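# Load a cartridge into a sealant gun with two arms

## Task

Put the cartridge into the sealant gun (its plunger rod starts pulled back) so that the cartridge's front end sits fully forward in the cup of the front ring and its nozzle sticks out through that ring. End with the plunger's disc touching the cartridge's back end; the trigger can be used. The loaded gun must lie on the table by itself, not leaning on any other object. Then state that the job is finished.

## Robot and tools

Robot: two seven-joint Franka FR3 arms, left_arm and right_arm, each carrying a Robotiq 2F-140 parallel gripper with a wrist camera. The fingers can fold at a hinge: grip with the outer quarter of the pads near the fingertips for a full-strength hold. Grips nearer the palm may wrap, pull the part inward, or hold loosely. Fingertips pushed against a surface fold easily, so a move may pass a surface with little sign of contact.

Frames: the scene frame has its origin at table-top height, midway between the arms, +z up, +x out over the table, left_arm on the +y side (image left/right does not follow the arm names). Base roots: left_arm near (-0.001, +0.379, 0), right_arm near (+0.051, -0.463, 0). Reported hand positions and targets are in the scene frame. Offsets in calls use each arm's own Hand target axes; for the gripper, +z points along the fingers and y is the closing direction. end_effector_position is the centre of the closed pads; fingertips reach about 33 mm past it.

The 20-number row (used by execute_actions and move): one flat list for both arms. Numbers 1-10 are left_arm: dx, dy, dz, rx, ry, rz, then gripper position, force_limit, speed, activate. Numbers 11-20 are the same for right_arm. All lie in [-1, 1]. The six pose numbers are an offset, not a pose: they count from that arm's Hand target at the start of the call, in the Hand target's axes; 1.0 equals 0.6 m for dx/dy/dz and 180 degrees for the rotation vector rx/ry/rz. Every row of one call counts from that same start, so sending the same offset again moves the arm further. Zeros for all six mean no new pose request. Gripper position: +1 fully open (140 mm), pads touch near -0.8, -1 closes until blocked. force_limit -1..+1 sets squeeze (about 14 N to 58 N at slow close); speed -1..+1 sets finger speed (about 30 to 250 mm/s); faster closing grips harder. Both start at +1. Keep activate at 0; send 1 only when fault shows 7 or 13 or a result requests it (it cycles the fingers and drops any part). Always resend the gripper's current numbers, since a 0 is itself a command.

Tools:
- execute_actions(actions, cameras): actions is a list of actions; each action is a table of up to 15 rows (one row per 1/30 s step), a short table repeating its last row. Empty list returns images and the scene number.
- move(target, speed, blend, stop_force, zero, blocking, cameras): straight-line paths toward one row or a list of up to 15 rows, each row an offset from the same starting Hand targets. speed in m/s, 0.002 to 2 (default 0.25), one value or one per target. blend in m rounds corners of a list. stop_force in N, 20 to 40, ends an arm's path when it feels that much push; aim a few cm past contact and move slowly; not reliable if the gripper rotates; omit it when backing off a contact. zero (only with stop_force) resets the force baseline. blocking=false returns early (not with stop_force). Paths do not avoid obstacles or the other arm; moves longer than 10 s are cut short.
- wait(seconds): runs the scene without new commands, 0 to 3600.
- stop(): brakes a running move.
- zoom_image(camera, region): closer look at [x0, y0, x1, y1] pixels (max 504x504) of the newest image from cam_high, cam_low, cam_left_wrist or cam_right_wrist (each 896x504).
- clear_fault(arm): clears a torque or force fault on left_arm or right_arm after a result reported it.
- read_manual(section): licence texts only.
- finished_scene(scene): ends the scene (1 or 2); cannot be undone.

Result lines: end_effector_position (m) and end_effector_quat_wxyz per gripper; Hand target, the last commanded pose after clipping, from which the next offsets count (the gripper often rests a little short of it; resend the gap as an offset). Gripper object_status: 0 moving, 1 blocked while opening, 2 blocked while closing (a grip), 3 reached the command or pads met. position_measured in counts: 3 open, ~75 = 100 mm, 139 = 60 mm, 200 = 20 mm, 230 pads together. fault 0 normal. To grip harder, raise force_limit and nudge position (-1 to -0.98). Joint positions, Joint torques, External joint torques, Flange force (gripper axes, noisy, includes held weight), Wrist depth (7x7 grid of mm distances, '-' unknown), and a move: line with the ending (done, off_target, moving, held, fault) and limits (paced = clipped, held = checks withheld steps). MOTOR HOT warns of an upcoming over-temperature stop.

Motion limits: each step the controller clips the command to 70 mm and 16 degrees from the measured pose. Big wrist turns can swing the elbow.

Avoid: contact forces of 85 N on any part or joint torques above the limits (85 N m for the big joints, 11 N m for forearm roll, wrist pitch and wrist roll) cause a fault stop needing clear_fault. Fast moves into contact, dropping or releasing moving parts, slamming, knocking items off the table, pressing the grippers against each other, squeezing hard on a part still resting on something, and long heavy holds that overheat motors. Anything left off the table fails the task.

Each tool is called as a command line: name --argument value for each argument, lists and objects as JSON in quotes; but a table of rows of numbers goes row by row, as --pt "numbers of a row", without its own name.

## Session

execute_actions --actions '[]'

Scene clock: 0.00 s.
left_arm: end_effector_position=(+0.4477, -0.0297, +0.1872) position_measured=3 object_status=3 fault=0 end_effector_quat_wxyz=(-0.146, +0.983, +0.067, +0.085) | right_arm: end_effector_position=(+0.8120, -0.2736, +0.3616) position_measured=3 object_status=3 fault=0 end_effector_quat_wxyz=(-0.139, +0.690, -0.710, -0.003)
Joint positions: left_arm=[-0.874 0.324 0.043 -1.726 0.311 1.892 -2.709] | right_arm=[0.249 0.598 -0.076 -0.927 0.208 1.748 0.183]
Joint velocities: within noise
Joint torques (N m): no reading
External joint torques (N m): no reading
Flange force (N): no reading
Wrist depth (mm): cam_left_wrist=[367 377 356 334 313 292 275 / 426 396 368 338 315 299 281 / 441 404 371 339 324 304 284 / 451 132 382 328 331 133 289 / 87 122 390 363 332 133 94 / - 427 401 371 345 325 99 / - 446 409 379 352 328 -] | cam_right_wrist=[1512 1460 466 444 423 408 392 / 1652 1589 502 480 458 442 421 / 1873 1743 548 523 497 472 458 / 2025 137 606 572 545 141 485 / - 115 690 637 598 132 103 / - 2346 2202 715 669 642 98 / - 2821 930 810 761 692 -]
Hand target: left_arm +0.4477, -0.0297, +0.1872; -0.146, +0.983, +0.067, +0.085 | right_arm +0.8120, -0.2736, +0.3616; -0.139, +0.690, -0.710, -0.003
Tool commands: left_gripper/position=+1.0 left_gripper/force_limit=+1.0 left_gripper/speed=+1.0 left_gripper/activate=+0.0 right_gripper/position=+1.0 right_gripper/force_limit=+1.0 right_gripper/speed=+1.0 right_gripper/activate=+0.0

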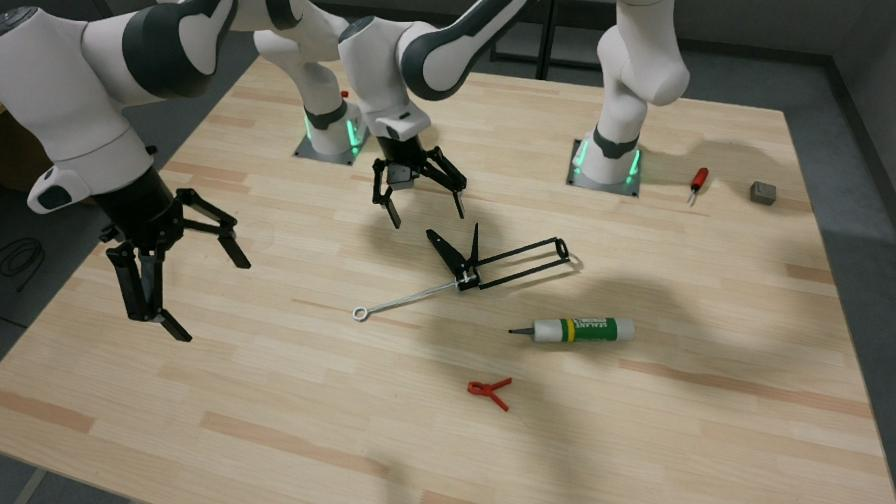

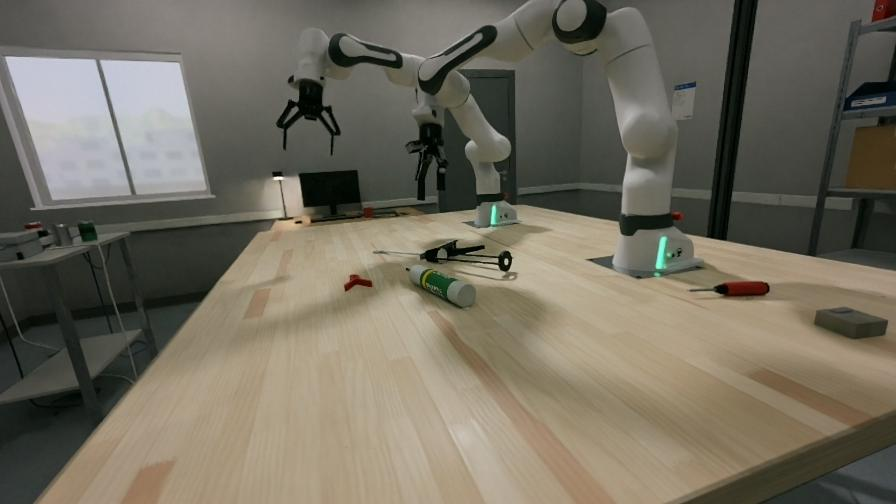

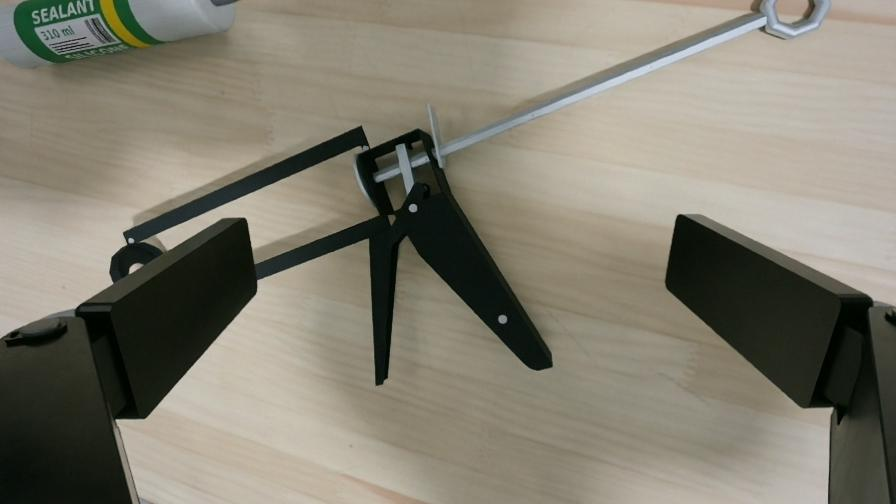

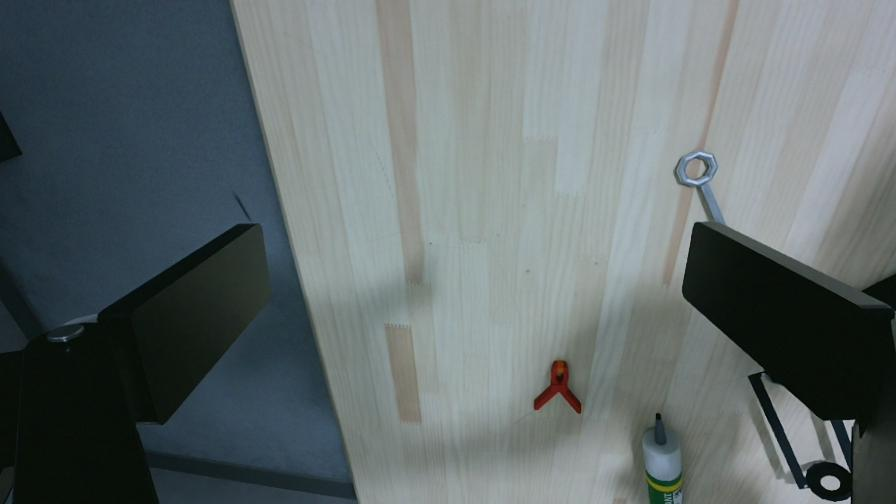

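zoom_image --camera "cam_high" --region '[340, 200, 660, 380]'

zoom_image --camera "cam_low" --region '[340, 220, 540, 330]'

zoom_image --camera "cam_left_wrist" --region '[80, 60, 560, 400]'

Scaled by 1.575 from the camera's image (finer frame: 1280x720).

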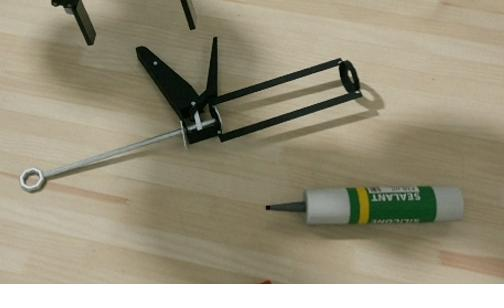

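Scaled by 2.520 from the camera's image (finer frame: 1280x720).

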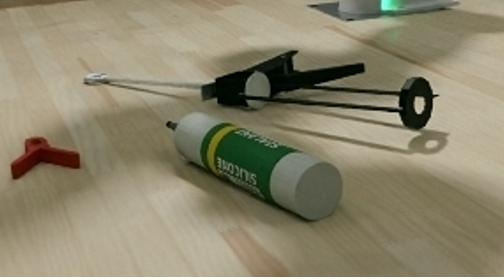

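Scaled by 1.050 from the camera's image (finer frame: 1280x720).

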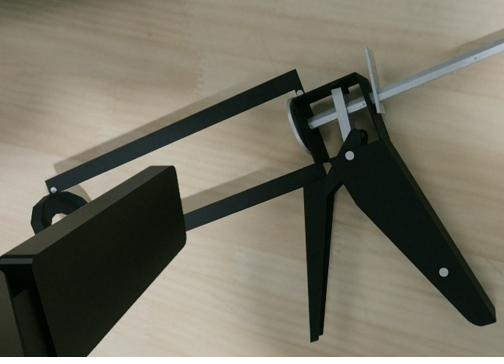

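move --target '[0.2,-0.26,-0.119,-0.0936,-0.0544,0.043,1,1,1,0, 0,0,0,0,0,0,1,1,1,0]' --cameras '["all"]'

Scene clock: 4.10 s.
left_arm: end_effector_position=(+0.5308, +0.1105, +0.3205) position_measured=3 object_status=3 fault=0 end_effector_quat_wxyz=(-0.001, +1.000, +0.002, +0.002) | right_arm: end_effector_position=(+0.8120, -0.2736, +0.3616) position_measured=3 object_status=3 fault=0 end_effector_quat_wxyz=(-0.139, +0.690, -0.710, -0.003)
Joint positions: left_arm=[-0.554 0.101 0.14 -1.684 -0.011 1.787 -2.035] | right_arm=[0.249 0.598 -0.076 -0.927 0.208 1.748 0.183]
Joint velocities: left_arm=[0.002 0 0 0 0 0.001 0.005] | right_arm=[within noise]
Joint torques (N m): left_arm=[-0.28 -33.91 0.18 23.66 0.55 2.55 0.14] | right_arm=[-0.01 -51.06 -0.66 22.39 1.13 2.95 0.09]
External joint torques (N m): left_arm=[-0.26 1.95 -0.36 -1.35 -0.36 -0.1 0.14] | right_arm=[0.01 -0.77 -0.29 -1.81 0.06 -0.07 0.11]
Flange force (N): left_arm=[0.8 0.7 3.2] | right_arm=[0.0 0.0 0.0]
Wrist depth (mm): cam_left_wrist=[421 421 423 426 428 433 432 / 440 412 435 449 450 452 455 / 461 466 466 467 472 477 480 / 484 123 485 487 493 133 501 / 87 122 516 524 528 124 94 / - 547 551 555 560 569 99 / - 580 585 589 592 597 -] | cam_right_wrist=[1503 1435 463 444 423 406 393 / 1630 1579 503 481 461 438 421 / 1846 1756 551 525 494 474 454 / 1992 1860 611 576 545 142 487 / - 115 692 636 606 132 103 / - 2368 782 713 668 639 98 / - 2821 2588 818 749 692 -]
Hand target: left_arm +0.5300, +0.1098, +0.3199; +0.001, +1.000, +0.000, +0.000 | right_arm +0.8120, -0.2736, +0.3616; -0.139, +0.690, -0.710, -0.003
Off the commanded pose: left_arm 0.001 m, 0 deg | right_arm 0.000 m, 0 deg.
move: done

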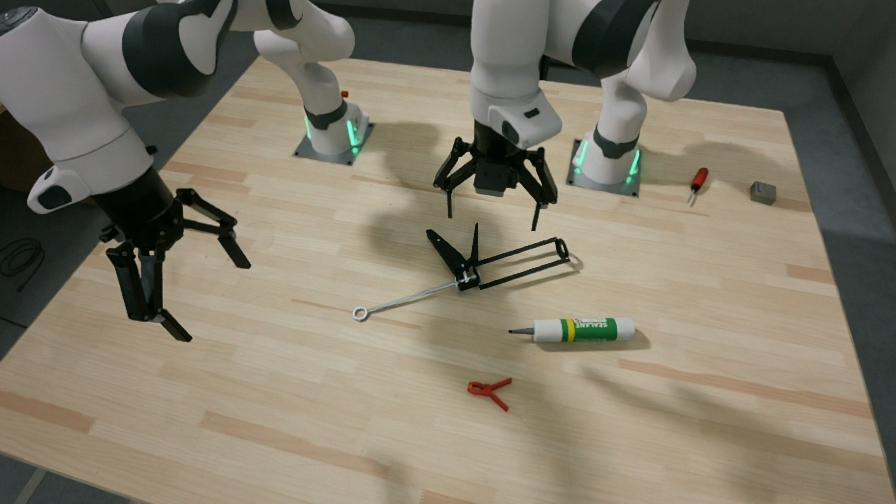

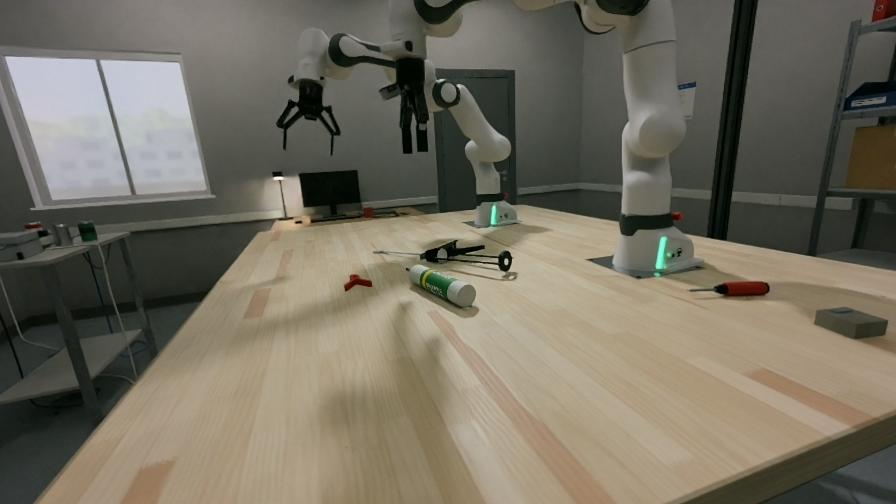

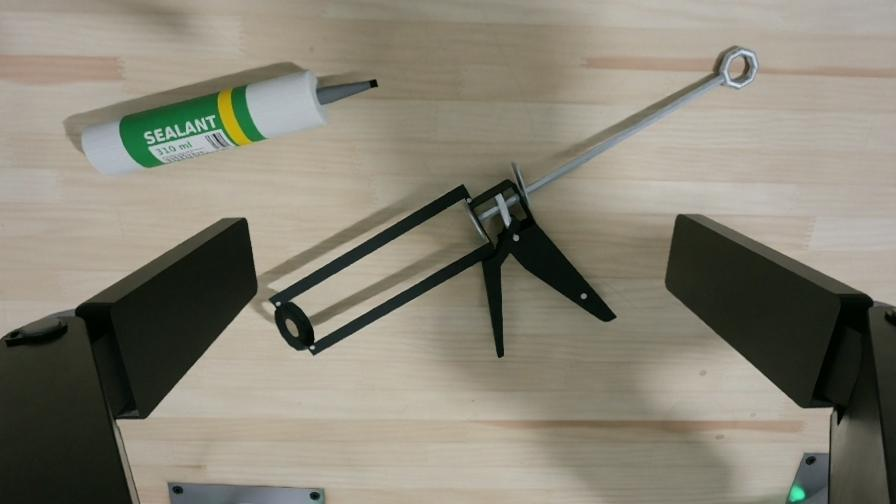

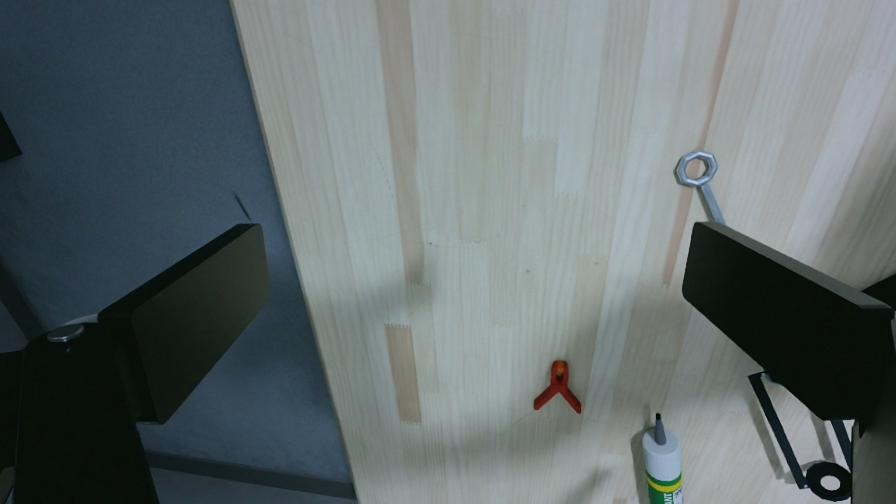

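zoom_image --camera "cam_left_wrist" --region '[50, 40, 400, 380]'

zoom_image --camera "cam_left_wrist" --region '[420, 140, 640, 370]'

Scaled by 1.440 from the camera's image (finer frame: 1280x720).

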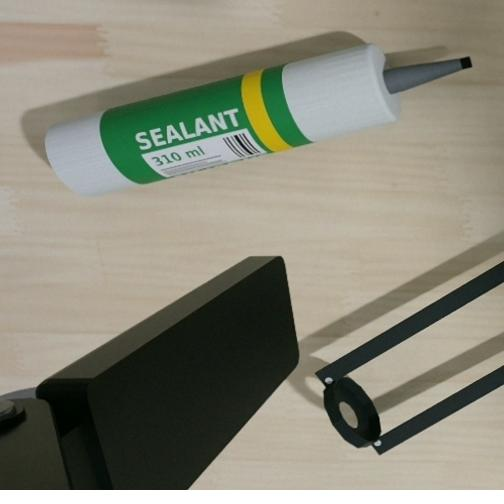

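Scaled by 2.191 from the camera's image (finer frame: 1280x720).

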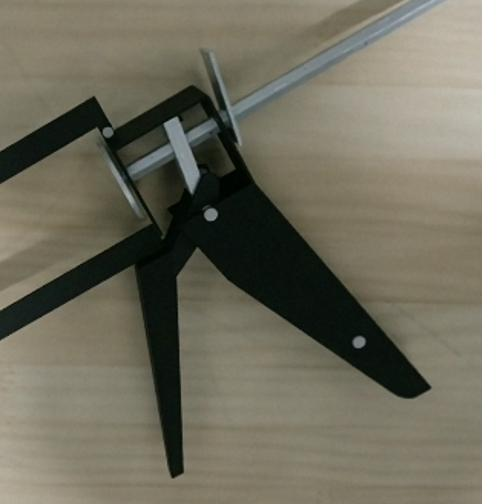

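move --target '[-0.267,-0.233,0.317,0,0,0,1,1,1,0, 0,0,0,0,0,0,1,1,1,0]' --cameras '["cam_left_wrist","cam_low"]'

zoom_image --camera "cam_left_wrist" --region '[200, 120, 700, 504]'

Scene clock: 7.47 s.
left_arm: end_effector_position=(+0.3695, +0.2486, +0.1298) position_measured=3 object_status=3 fault=0 end_effector_quat_wxyz=(+0.001, +1.000, +0.004, -0.002) | right_arm: end_effector_position=(+0.8120, -0.2736, +0.3616) position_measured=3 object_status=3 fault=0 end_effector_quat_wxyz=(-0.139, +0.690, -0.710, -0.003)
Joint positions: left_arm=[-0.486 -0.344 0.205 -2.683 0.091 2.342 -1.983] | right_arm=[0.249 0.598 -0.076 -0.927 0.208 1.748 0.183]
Joint velocities: left_arm=[0 0.001 0.001 -0.001 0.001 0.004 0.003] | right_arm=[within noise]
Joint torques (N m): left_arm=[-0.56 -17.7 -2.05 20.37 1.05 2.96 0.14] | right_arm=[0.02 -51.07 -0.68 22.36 1.14 2.93 0.07]
External joint torques (N m): left_arm=[-0.56 -0.34 -0.04 -1.9 0.39 0.32 0.14] | right_arm=[0.05 -0.88 -0.3 -1.78 0.08 -0.09 0.1]
Flange force (N): left_arm=[-6.3 -2.1 2.5] | right_arm=[0.0 0.0 0.0]
Wrist depth (mm): cam_left_wrist=[243 246 247 249 248 252 227 / 256 258 259 259 263 261 240 / 269 271 272 275 274 278 279 / 280 132 289 284 292 133 296 / 87 122 305 307 309 133 94 / - 320 324 326 330 336 99 / - 342 345 348 352 355 -] | cam_right_wrist=[1494 1435 461 442 422 405 392 / 1652 1569 507 479 461 441 420 / 1806 1756 546 523 502 469 452 / 2025 1832 605 576 543 141 485 / - 100 701 639 602 132 103 / - 106 2164 711 659 645 98 / - 2588 2437 815 758 690 -]
Hand target: left_arm +0.3699, +0.2495, +0.1295; +0.001, +1.000, +0.000, +0.000 | right_arm +0.8120, -0.2736, +0.3616; -0.139, +0.690, -0.710, -0.003
Off the commanded pose: left_arm 0.001 m, 0 deg | right_arm 0.000 m, 0 deg.
move: done
Images, in order (width x height): cam_low 896x504, cam_left_wrist 896x504.

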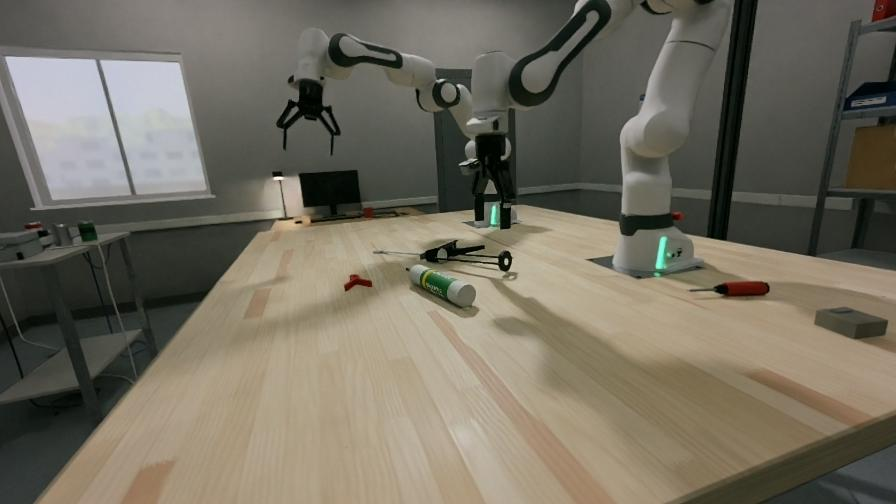

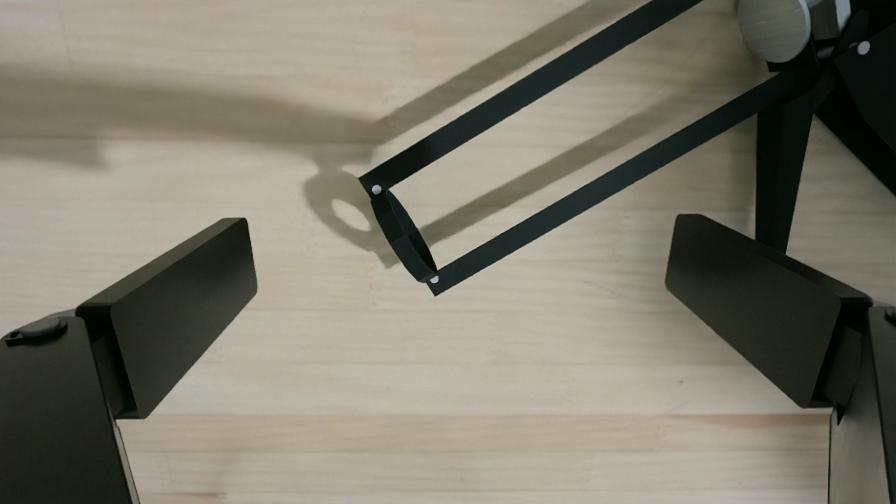

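Scaled by 1.008 from the camera's image (finer frame: 1280x720).

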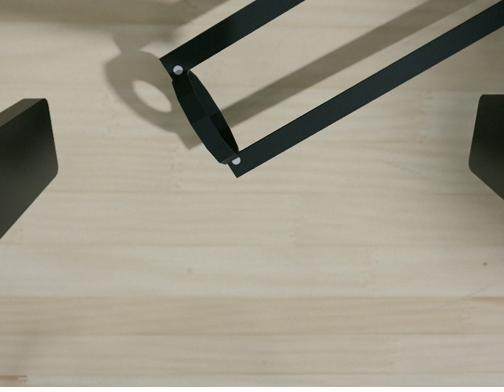

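move --target '[0.15,-0.2,-0.417,0,0,0,1,1,1,0, 0,0,0,0,0,0,1,1,1,0]'

move --target '[0,0,0,0,0,0,1,1,1,0, -0.559,0.714,0.335,-0.1247,-0.1282,-0.1498,1,1,1,0]' --cameras '["cam_high","cam_right_wrist","cam_left_wrist"]'

Scene clock: 11.50 s.
left_arm: end_effector_position=(+0.4605, +0.3700, +0.3797) position_measured=3 object_status=3 fault=0 end_effector_quat_wxyz=(+0.001, +1.000, +0.003, +0.001) | right_arm: end_effector_position=(+0.8120, -0.2736, +0.3616) position_measured=3 object_status=3 fault=0 end_effector_quat_wxyz=(-0.139, +0.690, -0.710, -0.003)
Joint positions: left_arm=[-0.44 -0.342 0.39 -1.993 0.128 1.677 -1.708] | right_arm=[0.249 0.598 -0.076 -0.927 0.208 1.748 0.183]
Joint velocities: left_arm=[0 0.002 0 -0.001 0.001 -0.001 0.005] | right_arm=[within noise]
Joint torques (N m): left_arm=[-1 -16.43 -4.61 23.17 0.88 2.53 0.07] | right_arm=[0.02 -51.05 -0.62 22.36 1.13 2.94 0.07]
External joint torques (N m): left_arm=[-1.05 1.45 -0.21 -1.5 -0.01 -0.14 0.07] | right_arm=[0.21 -0.73 -0.15 -1.86 0.07 -0.09 0.1]
Flange force (N): left_arm=[0.5 1.1 3.3] | right_arm=[0.0 0.0 0.0]
Wrist depth (mm): cam_left_wrist=[472 473 475 446 470 486 491 / 487 491 501 502 506 494 511 / 522 518 522 525 519 526 534 / 533 133 548 554 550 133 558 / 87 122 587 589 592 124 94 / - 616 620 630 628 638 99 / - 655 653 611 674 674 -] | cam_right_wrist=[1512 1460 466 447 425 407 393 / 1674 1589 505 479 460 437 421 / 1860 1685 548 522 499 471 454 / 2041 137 606 573 549 141 483 / - 115 692 640 603 132 103 / - 2303 2146 713 669 637 98 / - 2588 2414 826 745 692 -]
Hand target: left_arm +0.4601, +0.3697, +0.3796; +0.001, +1.000, +0.000, +0.000 | right_arm +0.8120, -0.2736, +0.3616; -0.139, +0.690, -0.710, -0.003
Off the commanded pose: left_arm 0.000 m, 0 deg | right_arm 0.000 m, 0 deg.
move: done

Scene clock: 14.80 s.
left_arm: end_effector_position=(+0.4604, +0.3700, +0.3797) position_measured=3 object_status=3 fault=0 end_effector_quat_wxyz=(+0.001, +1.000, +0.002, +0.001) | right_arm: end_effector_position=(+0.4317, +0.1136, +0.1557) position_measured=3 object_status=3 fault=0 end_effector_quat_wxyz=(-0.135, +0.833, -0.479, -0.243)
Joint positions: left_arm=[-0.44 -0.342 0.39 -1.993 0.128 1.677 -1.706] | right_arm=[0.506 0.41 0.355 -1.827 0.549 2.289 -0.078]
Joint velocities: left_arm=[within noise] | right_arm=[-0.001 0 -0.001 0 -0.001 0.001 -0.006]
Joint torques (N m): left_arm=[-0.79 -16.36 -4.82 23.16 0.9 2.55 0.14] | right_arm=[-0.37 -41.86 4.83 22.16 0.72 2.29 -0.25]
External joint torques (N m): left_arm=[-0.82 1.47 -0.4 -1.46 0.01 -0.12 0.14] | right_arm=[-0.37 0.55 -0.14 -1.39 0.17 0.24 -0.24]
Flange force (N): left_arm=[0.5 1.1 3.2] | right_arm=[2.6 5.0 1.1]
Wrist depth (mm): cam_left_wrist=[471 472 473 445 478 480 486 / 491 489 499 501 507 500 299 / 520 522 519 524 529 512 533 / 541 132 556 553 556 133 556 / 87 122 588 592 591 124 94 / - 611 627 620 630 641 99 / - 645 658 607 671 676 -] | cam_right_wrist=[236 239 241 242 245 247 249 / - 273 270 278 282 284 285 / 270 317 322 326 330 333 335 / 350 316 371 366 398 143 390 / - 115 484 491 499 132 103 / - 593 650 661 589 518 98 / - 1719 875 831 829 472 -]
Hand target: left_arm +0.4601, +0.3697, +0.3796; +0.001, +1.000, +0.000, +0.000 | right_arm +0.4333, +0.1146, +0.1558; -0.138, +0.834, -0.476, -0.243
Off the commanded pose: left_arm 0.000 m, 0 deg | right_arm 0.002 m, 0 deg.
move: done
Images, in order (width x height): cam_high 896x504, cam_left_wrist 896x504, cam_right_wrist 896x504.

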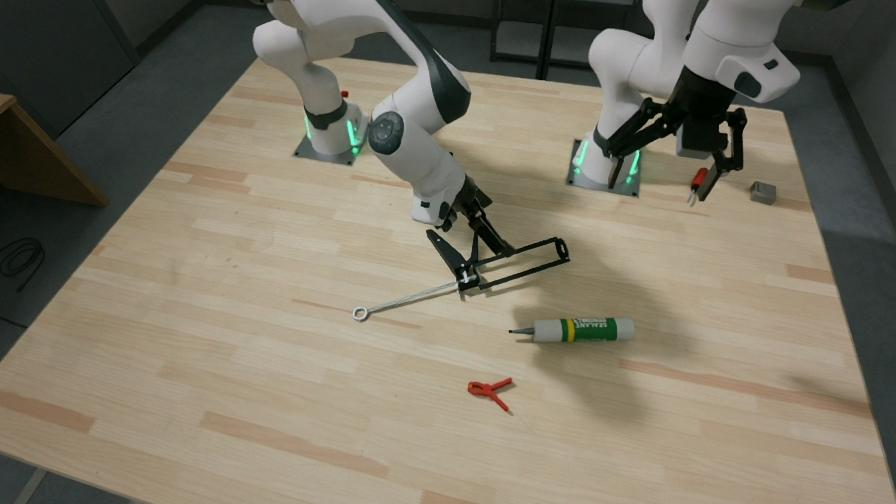

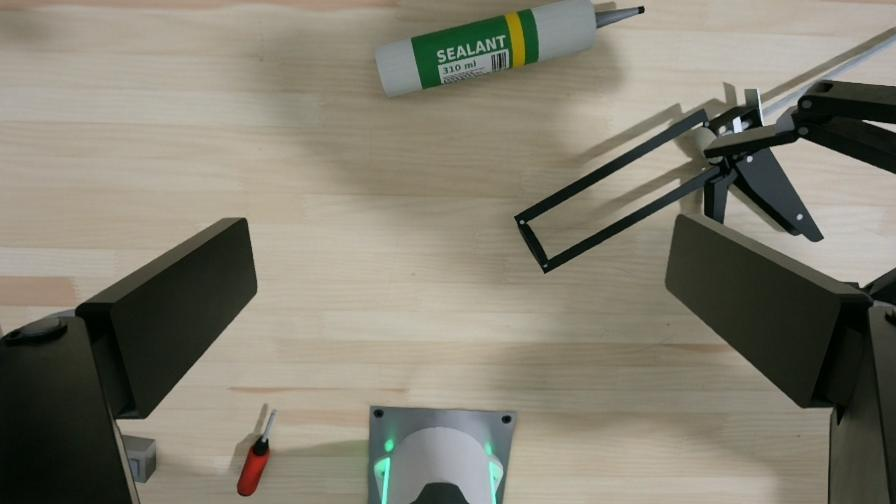

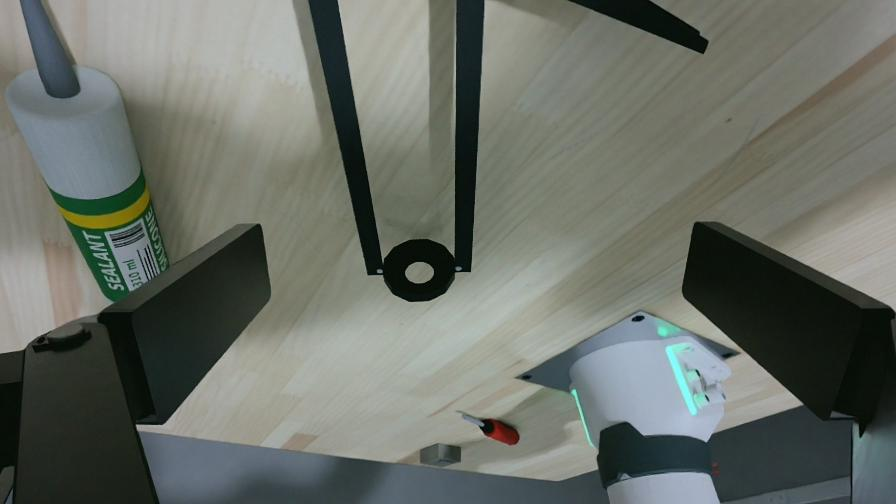

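zoom_image --camera "cam_right_wrist" --region '[330, 200, 510, 320]'

zoom_image --camera "cam_left_wrist" --region '[500, 60, 850, 290]'

Scaled by 2.800 from the camera's image (finer frame: 1280x720).

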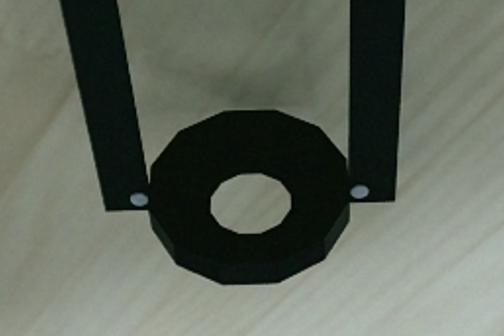

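Scaled by 1.440 from the camera's image (finer frame: 1280x720).

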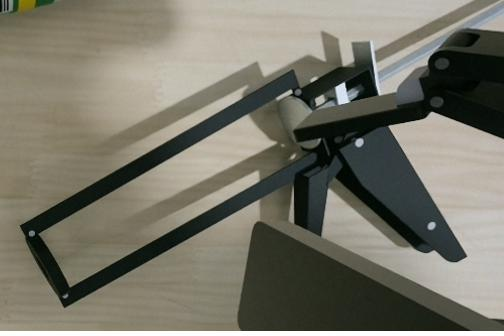

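move --target '[0,0,0,0,0,0,1,1,1,0, 0.387,0.132,-0.541,0,0.179,0,1,1,1,0]'

move --target '[-0.05,0.333,0.285,0,0,0,1,1,1,0, 0,0,0,0,0,0,1,1,1,0]' --cameras '["cam_high","cam_right_wrist","cam_left_wrist"]'

zoom_image --camera "cam_left_wrist" --region '[250, 60, 650, 300]'

Scene clock: 19.53 s.
left_arm: end_effector_position=(+0.4604, +0.3700, +0.3797) position_measured=3 object_status=3 fault=0 end_effector_quat_wxyz=(+0.001, +1.000, +0.002, +0.001) | right_arm: end_effector_position=(+0.5542, -0.2436, +0.3050) position_measured=3 object_status=3 fault=0 end_effector_quat_wxyz=(-0.002, +0.866, -0.501, -0.003)
Joint positions: left_arm=[-0.44 -0.342 0.39 -1.993 0.128 1.677 -1.706] | right_arm=[0.312 -0.042 0.115 -1.898 0.012 1.856 -0.121]
Joint velocities: left_arm=[within noise] | right_arm=[0.001 0.002 0 0.001 0 -0.001 -0.006]
Joint torques (N m): left_arm=[-0.78 -16.32 -4.79 23.19 0.88 2.56 0.19] | right_arm=[0.17 -30.71 -0.66 22.95 0.49 2.2 -0.22]
External joint torques (N m): left_arm=[-0.79 1.51 -0.35 -1.41 -0.01 -0.1 0.19] | right_arm=[0.16 0.21 -0.48 -1.93 -0.25 -0.39 -0.22]
Flange force (N): left_arm=[0.9 1.0 3.1] | right_arm=[0.0 6.2 3.5]
Wrist depth (mm): cam_left_wrist=[469 468 475 446 470 482 484 / 491 494 498 501 504 497 506 / 516 522 528 528 530 510 530 / 536 133 554 556 559 133 558 / 87 122 584 587 595 125 94 / - 610 614 624 625 640 99 / - 646 662 610 669 676 -] | cam_right_wrist=[389 393 396 399 397 398 402 / 412 416 418 419 418 418 421 / 440 438 440 440 444 443 443 / 460 137 461 468 466 143 467 / - 115 493 496 494 132 103 / - 519 515 503 527 540 98 / - 553 559 558 564 569 -]
Hand target: left_arm +0.4601, +0.3697, +0.3796; +0.001, +1.000, +0.000, +0.000 | right_arm +0.5534, -0.2443, +0.3053; +0.000, +0.868, -0.496, -0.002
Off the commanded pose: left_arm 0.000 m, 0 deg | right_arm 0.001 m, 1 deg.
move: done

Scene clock: 21.93 s.
left_arm: end_effector_position=(+0.4301, +0.1701, +0.2099) position_measured=3 object_status=3 fault=0 end_effector_quat_wxyz=(+0.000, +1.000, -0.005, +0.000) | right_arm: end_effector_position=(+0.5541, -0.2437, +0.3049) position_measured=3 object_status=3 fault=0 end_effector_quat_wxyz=(-0.002, +0.866, -0.500, -0.003)
Joint positions: left_arm=[-0.557 -0.196 0.148 -2.315 0.035 2.121 -2.04] | right_arm=[0.312 -0.042 0.115 -1.898 0.012 1.856 -0.123]
Joint velocities: left_arm=[-0.001 0.001 -0.001 0.001 0 0.001 -0.005] | right_arm=[within noise]
Joint torques (N m): left_arm=[-0.26 -23.72 -1.69 22.39 0.79 3.01 -0.3] | right_arm=[0.11 -30.72 -0.63 22.95 0.5 2.23 -0.22]
External joint torques (N m): left_arm=[-0.29 0.92 -0.65 -1.79 0 0.37 -0.3] | right_arm=[0.1 0.42 -0.44 -2.05 -0.24 -0.37 -0.22]
Flange force (N): left_arm=[-3.5 0.1 4.7] | right_arm=[0.1 6.0 3.8]
Wrist depth (mm): cam_left_wrist=[284 321 323 323 324 326 331 / 335 336 338 337 324 343 348 / 350 351 351 357 349 356 364 / 367 133 371 371 381 133 382 / 87 122 396 395 403 133 94 / - 416 417 424 427 432 99 / - 440 448 450 454 460 -] | cam_right_wrist=[393 393 398 397 398 400 402 / 412 416 417 417 420 422 423 / 439 437 440 444 446 444 444 / 460 136 461 467 465 142 465 / - 115 489 498 495 132 103 / - 517 520 507 532 536 98 / - 554 560 564 565 568 -]
Hand target: left_arm +0.4299, +0.1697, +0.2088; +0.001, +1.000, +0.000, +0.000 | right_arm +0.5534, -0.2443, +0.3053; +0.000, +0.868, -0.496, -0.002
Off the commanded pose: left_arm 0.001 m, 1 deg | right_arm 0.001 m, 1 deg.
move: done
Images, in order (width x height): cam_high 896x504, cam_left_wrist 896x504, cam_right_wrist 896x504.

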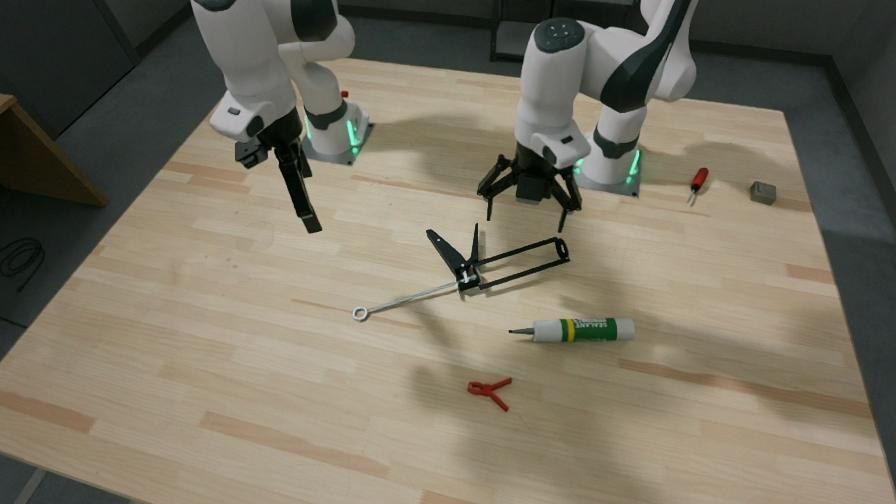

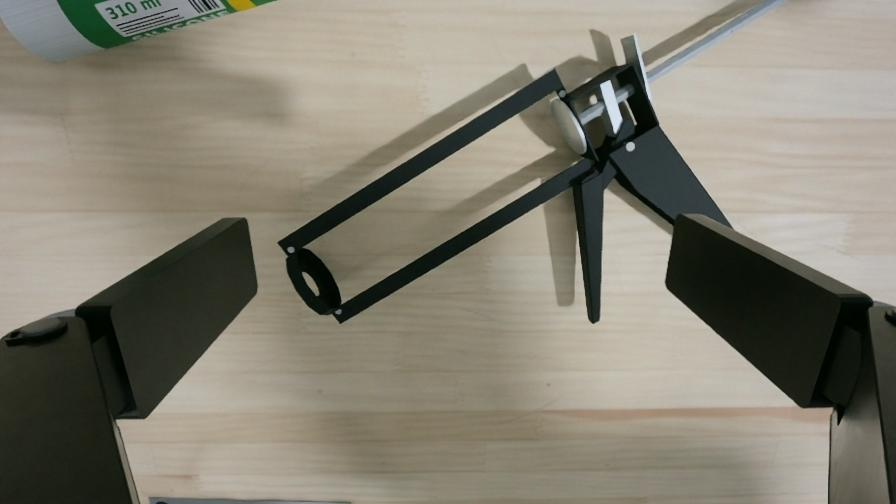

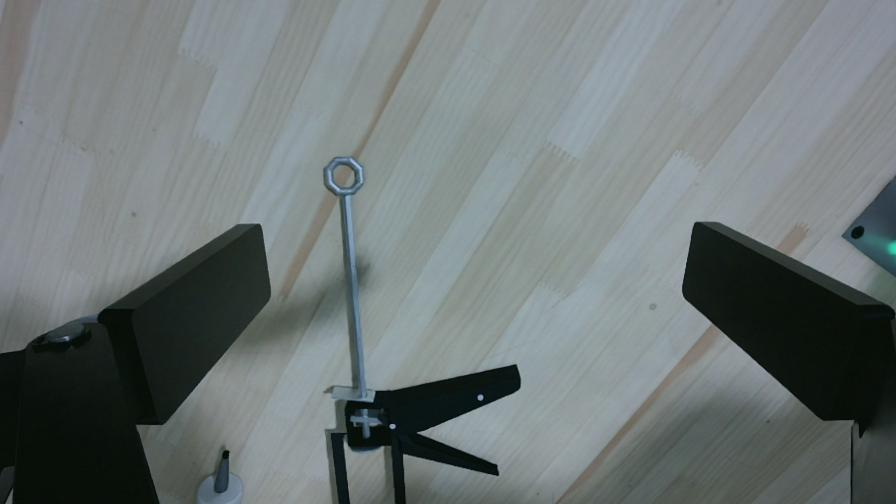

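Scaled by 1.260 from the camera's image (finer frame: 1280x720).

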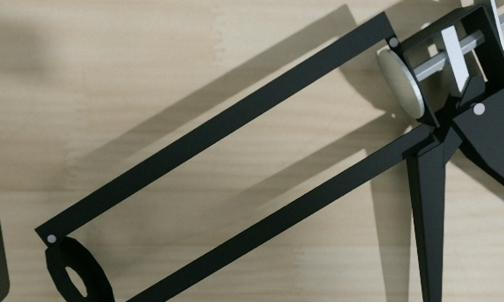

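move --target '[0.226,-0.252,0,0,0,0,1,1,1,0, 0,0,0,0,0,0,1,1,1,0]' --cameras '["cam_left_wrist"]'

zoom_image --camera "cam_left_wrist" --region '[250, 60, 700, 300]'

Scene clock: 24.73 s.
left_arm: end_effector_position=(+0.5660, +0.3213, +0.2091) position_measured=3 object_status=3 fault=0 end_effector_quat_wxyz=(-0.001, +1.000, +0.001, +0.002) | right_arm: end_effector_position=(+0.5541, -0.2437, +0.3049) position_measured=3 object_status=3 fault=0 end_effector_quat_wxyz=(-0.002, +0.866, -0.500, -0.003)
Joint positions: left_arm=[-0.4 0.077 0.353 -2.007 -0.028 2.082 -1.655] | right_arm=[0.312 -0.042 0.115 -1.898 0.012 1.856 -0.123]
Joint velocities: left_arm=[0.001 0 0 0 -0.001 0.001 0.007] | right_arm=[within noise]
Joint torques (N m): left_arm=[-0.26 -30.82 0.6 23.29 0.42 2.57 0.22] | right_arm=[0.1 -30.75 -0.66 22.98 0.5 2.25 -0.22]
External joint torques (N m): left_arm=[-0.31 1.81 -0.39 -1.15 -0.36 -0.1 0.22] | right_arm=[0.15 0.37 -0.42 -2.05 -0.23 -0.36 -0.22]
Flange force (N): left_arm=[1.9 0.3 3.4] | right_arm=[0.0 6.1 3.9]
Wrist depth (mm): cam_left_wrist=[321 322 322 323 327 328 328 / 335 339 339 340 338 342 345 / 353 356 350 313 355 361 363 / 368 133 378 378 381 133 379 / 87 122 396 398 397 133 94 / - 418 418 419 420 429 99 / - 448 450 446 450 457 -] | cam_right_wrist=[393 395 395 397 400 400 401 / 414 415 418 418 419 421 421 / 438 437 437 440 444 445 445 / 462 453 461 467 468 143 467 / - 107 491 495 496 132 103 / - 518 517 510 531 540 98 / - 560 555 563 564 569 -]
Hand target: left_arm +0.5656, +0.3208, +0.2086; +0.001, +1.000, +0.000, +0.000 | right_arm +0.5534, -0.2443, +0.3053; +0.000, +0.868, -0.496, -0.002
Off the commanded pose: left_arm 0.001 m, 0 deg | right_arm 0.001 m, 1 deg.
move: done

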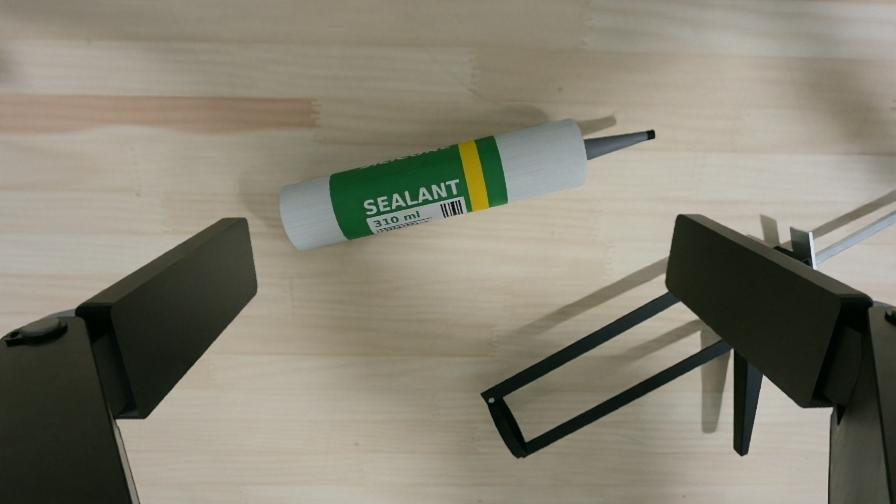

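Scaled by 1.120 from the camera's image (finer frame: 1280x720).

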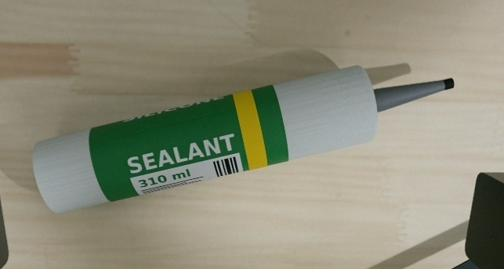

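move --target '[-0.308,0.08,0.165,0,0,-0.164,1,1,1,0, 0,0,0,0,0,0,1,1,1,0]' --cameras '["cam_left_wrist"]'

zoom_image --camera "cam_left_wrist" --region '[350, 160, 550, 340]'

Scene clock: 28.50 s.
left_arm: end_effector_position=(+0.3807, +0.2723, +0.1099) position_measured=3 object_status=3 fault=0 end_effector_quat_wxyz=(+0.001, +0.968, +0.252, -0.001) | right_arm: end_effector_position=(+0.5541, -0.2437, +0.3049) position_measured=3 object_status=3 fault=0 end_effector_quat_wxyz=(-0.002, +0.866, -0.500, -0.003)
Joint positions: left_arm=[-0.312 -0.285 0.093 -2.694 0.035 2.409 -2.376] | right_arm=[0.312 -0.042 0.115 -1.898 0.012 1.856 -0.123]
Joint velocities: left_arm=[0.001 0.001 -0.001 -0.002 0 0 -0.006] | right_arm=[within noise]
Joint torques (N m): left_arm=[-0.13 -19.43 -1.67 19.71 0.66 2.98 -0.41] | right_arm=[0.13 -30.76 -0.65 22.97 0.51 2.25 -0.24]
External joint torques (N m): left_arm=[-0.07 -0.36 -0.68 -1.72 0.02 0.39 -0.41] | right_arm=[-0.05 0.46 -0.64 -2.09 -0.24 -0.37 -0.24]
Flange force (N): left_arm=[-6.0 -3.2 1.9] | right_arm=[0.4 6.1 3.9]
Wrist depth (mm): cam_left_wrist=[226 226 229 231 233 234 237 / 237 239 240 242 244 246 249 / 249 250 254 252 252 255 259 / 260 133 267 267 272 133 248 / 87 122 284 280 287 133 94 / - 297 299 304 307 306 98 / - 317 321 324 327 330 -] | cam_right_wrist=[392 396 398 398 398 400 401 / 413 416 417 418 419 423 420 / 435 437 437 440 442 445 442 / 463 136 461 466 469 142 467 / - 107 495 491 494 132 103 / - 515 512 507 527 541 98 / - 555 560 563 562 572 -]
Hand target: left_arm +0.3808, +0.2729, +0.1097; +0.001, +0.967, +0.254, +0.000 | right_arm +0.5534, -0.2443, +0.3053; +0.000, +0.868, -0.496, -0.002
Off the commanded pose: left_arm 0.001 m, 0 deg | right_arm 0.001 m, 1 deg.
move: done

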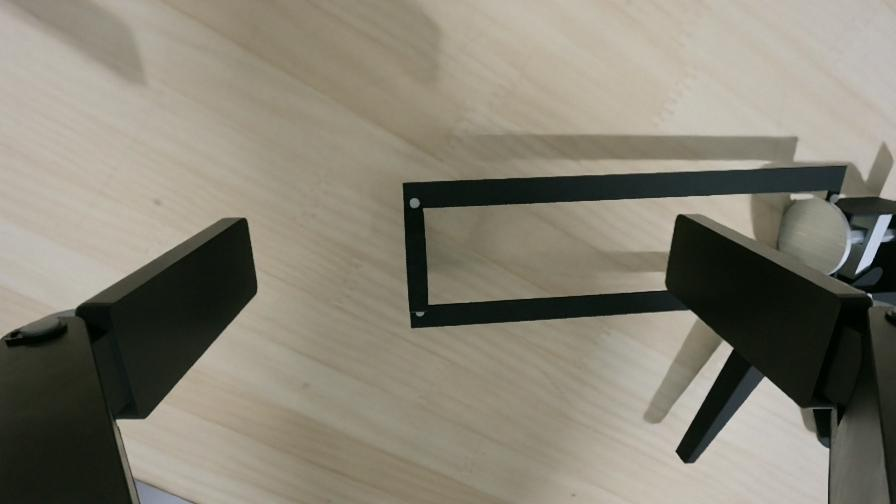

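Scaled by 2.520 from the camera's image (finer frame: 1280x720).

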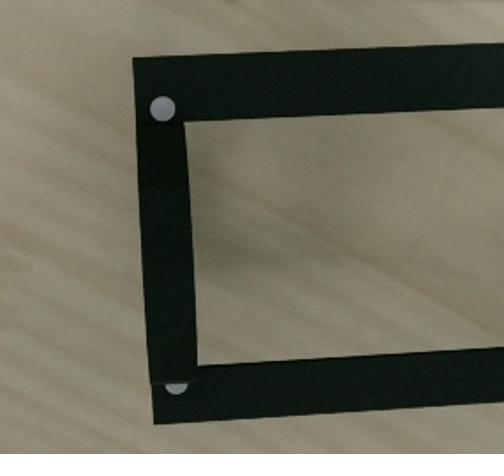

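move --target '[0.02,0.37,0,0,0,0,1,1,1,0, 0,0,0,0,0,0,1,1,1,0]' --cameras '["cam_left_wrist"]'

zoom_image --camera "cam_left_wrist" --region '[300, 100, 640, 380]'

Scene clock: 31.70 s.
left_arm: end_effector_position=(+0.5006, +0.0850, +0.1106) position_measured=3 object_status=3 fault=0 end_effector_quat_wxyz=(+0.003, +0.968, +0.253, +0.000) | right_arm: end_effector_position=(+0.5541, -0.2437, +0.3049) position_measured=3 object_status=3 fault=0 end_effector_quat_wxyz=(-0.002, +0.866, -0.500, -0.003)
Joint positions: left_arm=[-0.458 0.224 -0.023 -2.076 0.001 2.303 -2.611] | right_arm=[0.312 -0.042 0.115 -1.898 0.012 1.856 -0.123]
Joint velocities: left_arm=[0 0 0.001 0 0 0.001 -0.006] | right_arm=[within noise]
Joint torques (N m): left_arm=[-1.03 -36.46 0.38 21.76 0.97 2.49 -0.33] | right_arm=[0.09 -30.73 -0.64 22.99 0.52 2.26 -0.22]
External joint torques (N m): left_arm=[-0.99 1.79 0.36 -1.01 0.26 -0.11 -0.33] | right_arm=[0.12 0.17 -0.41 -1.9 -0.21 -0.34 -0.22]
Flange force (N): left_arm=[-0.8 1.7 3.3] | right_arm=[0.0 6.2 3.5]
Wrist depth (mm): cam_left_wrist=[228 229 232 235 237 239 241 / 239 241 244 245 248 249 252 / 248 251 252 257 260 264 267 / 262 132 272 254 274 133 277 / 87 122 282 258 291 133 94 / - 299 301 300 310 317 98 / - 319 323 325 327 336 -] | cam_right_wrist=[393 395 395 395 400 403 400 / 415 414 418 419 420 419 423 / 434 437 437 438 443 447 444 / 463 137 463 469 470 143 467 / - - 492 490 497 132 103 / - 517 517 504 534 540 98 / - 546 542 563 565 565 -]
Hand target: left_arm +0.5004, +0.0855, +0.1099; +0.001, +0.967, +0.254, +0.000 | right_arm +0.5534, -0.2443, +0.3053; +0.000, +0.868, -0.496, -0.002
Off the commanded pose: left_arm 0.001 m, 0 deg | right_arm 0.001 m, 1 deg.
move: done

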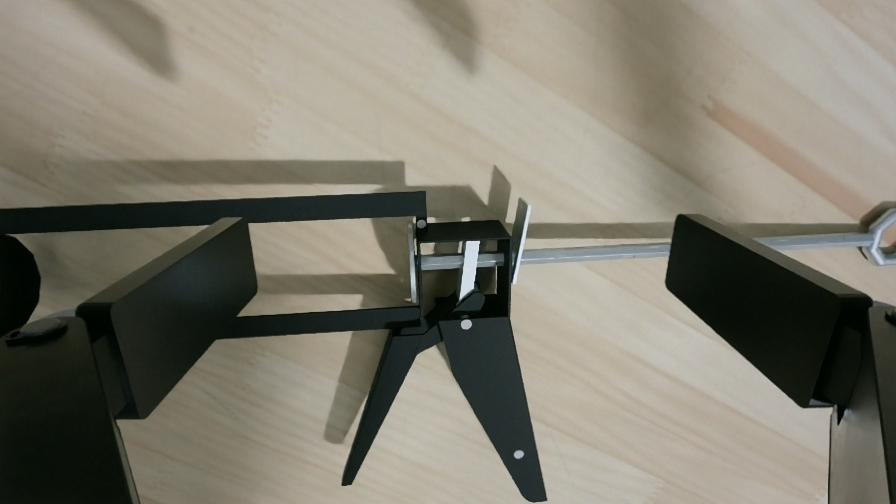

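Scaled by 1.482 from the camera's image (finer frame: 1280x720).

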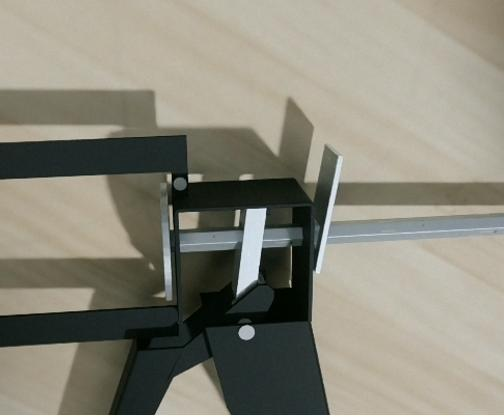

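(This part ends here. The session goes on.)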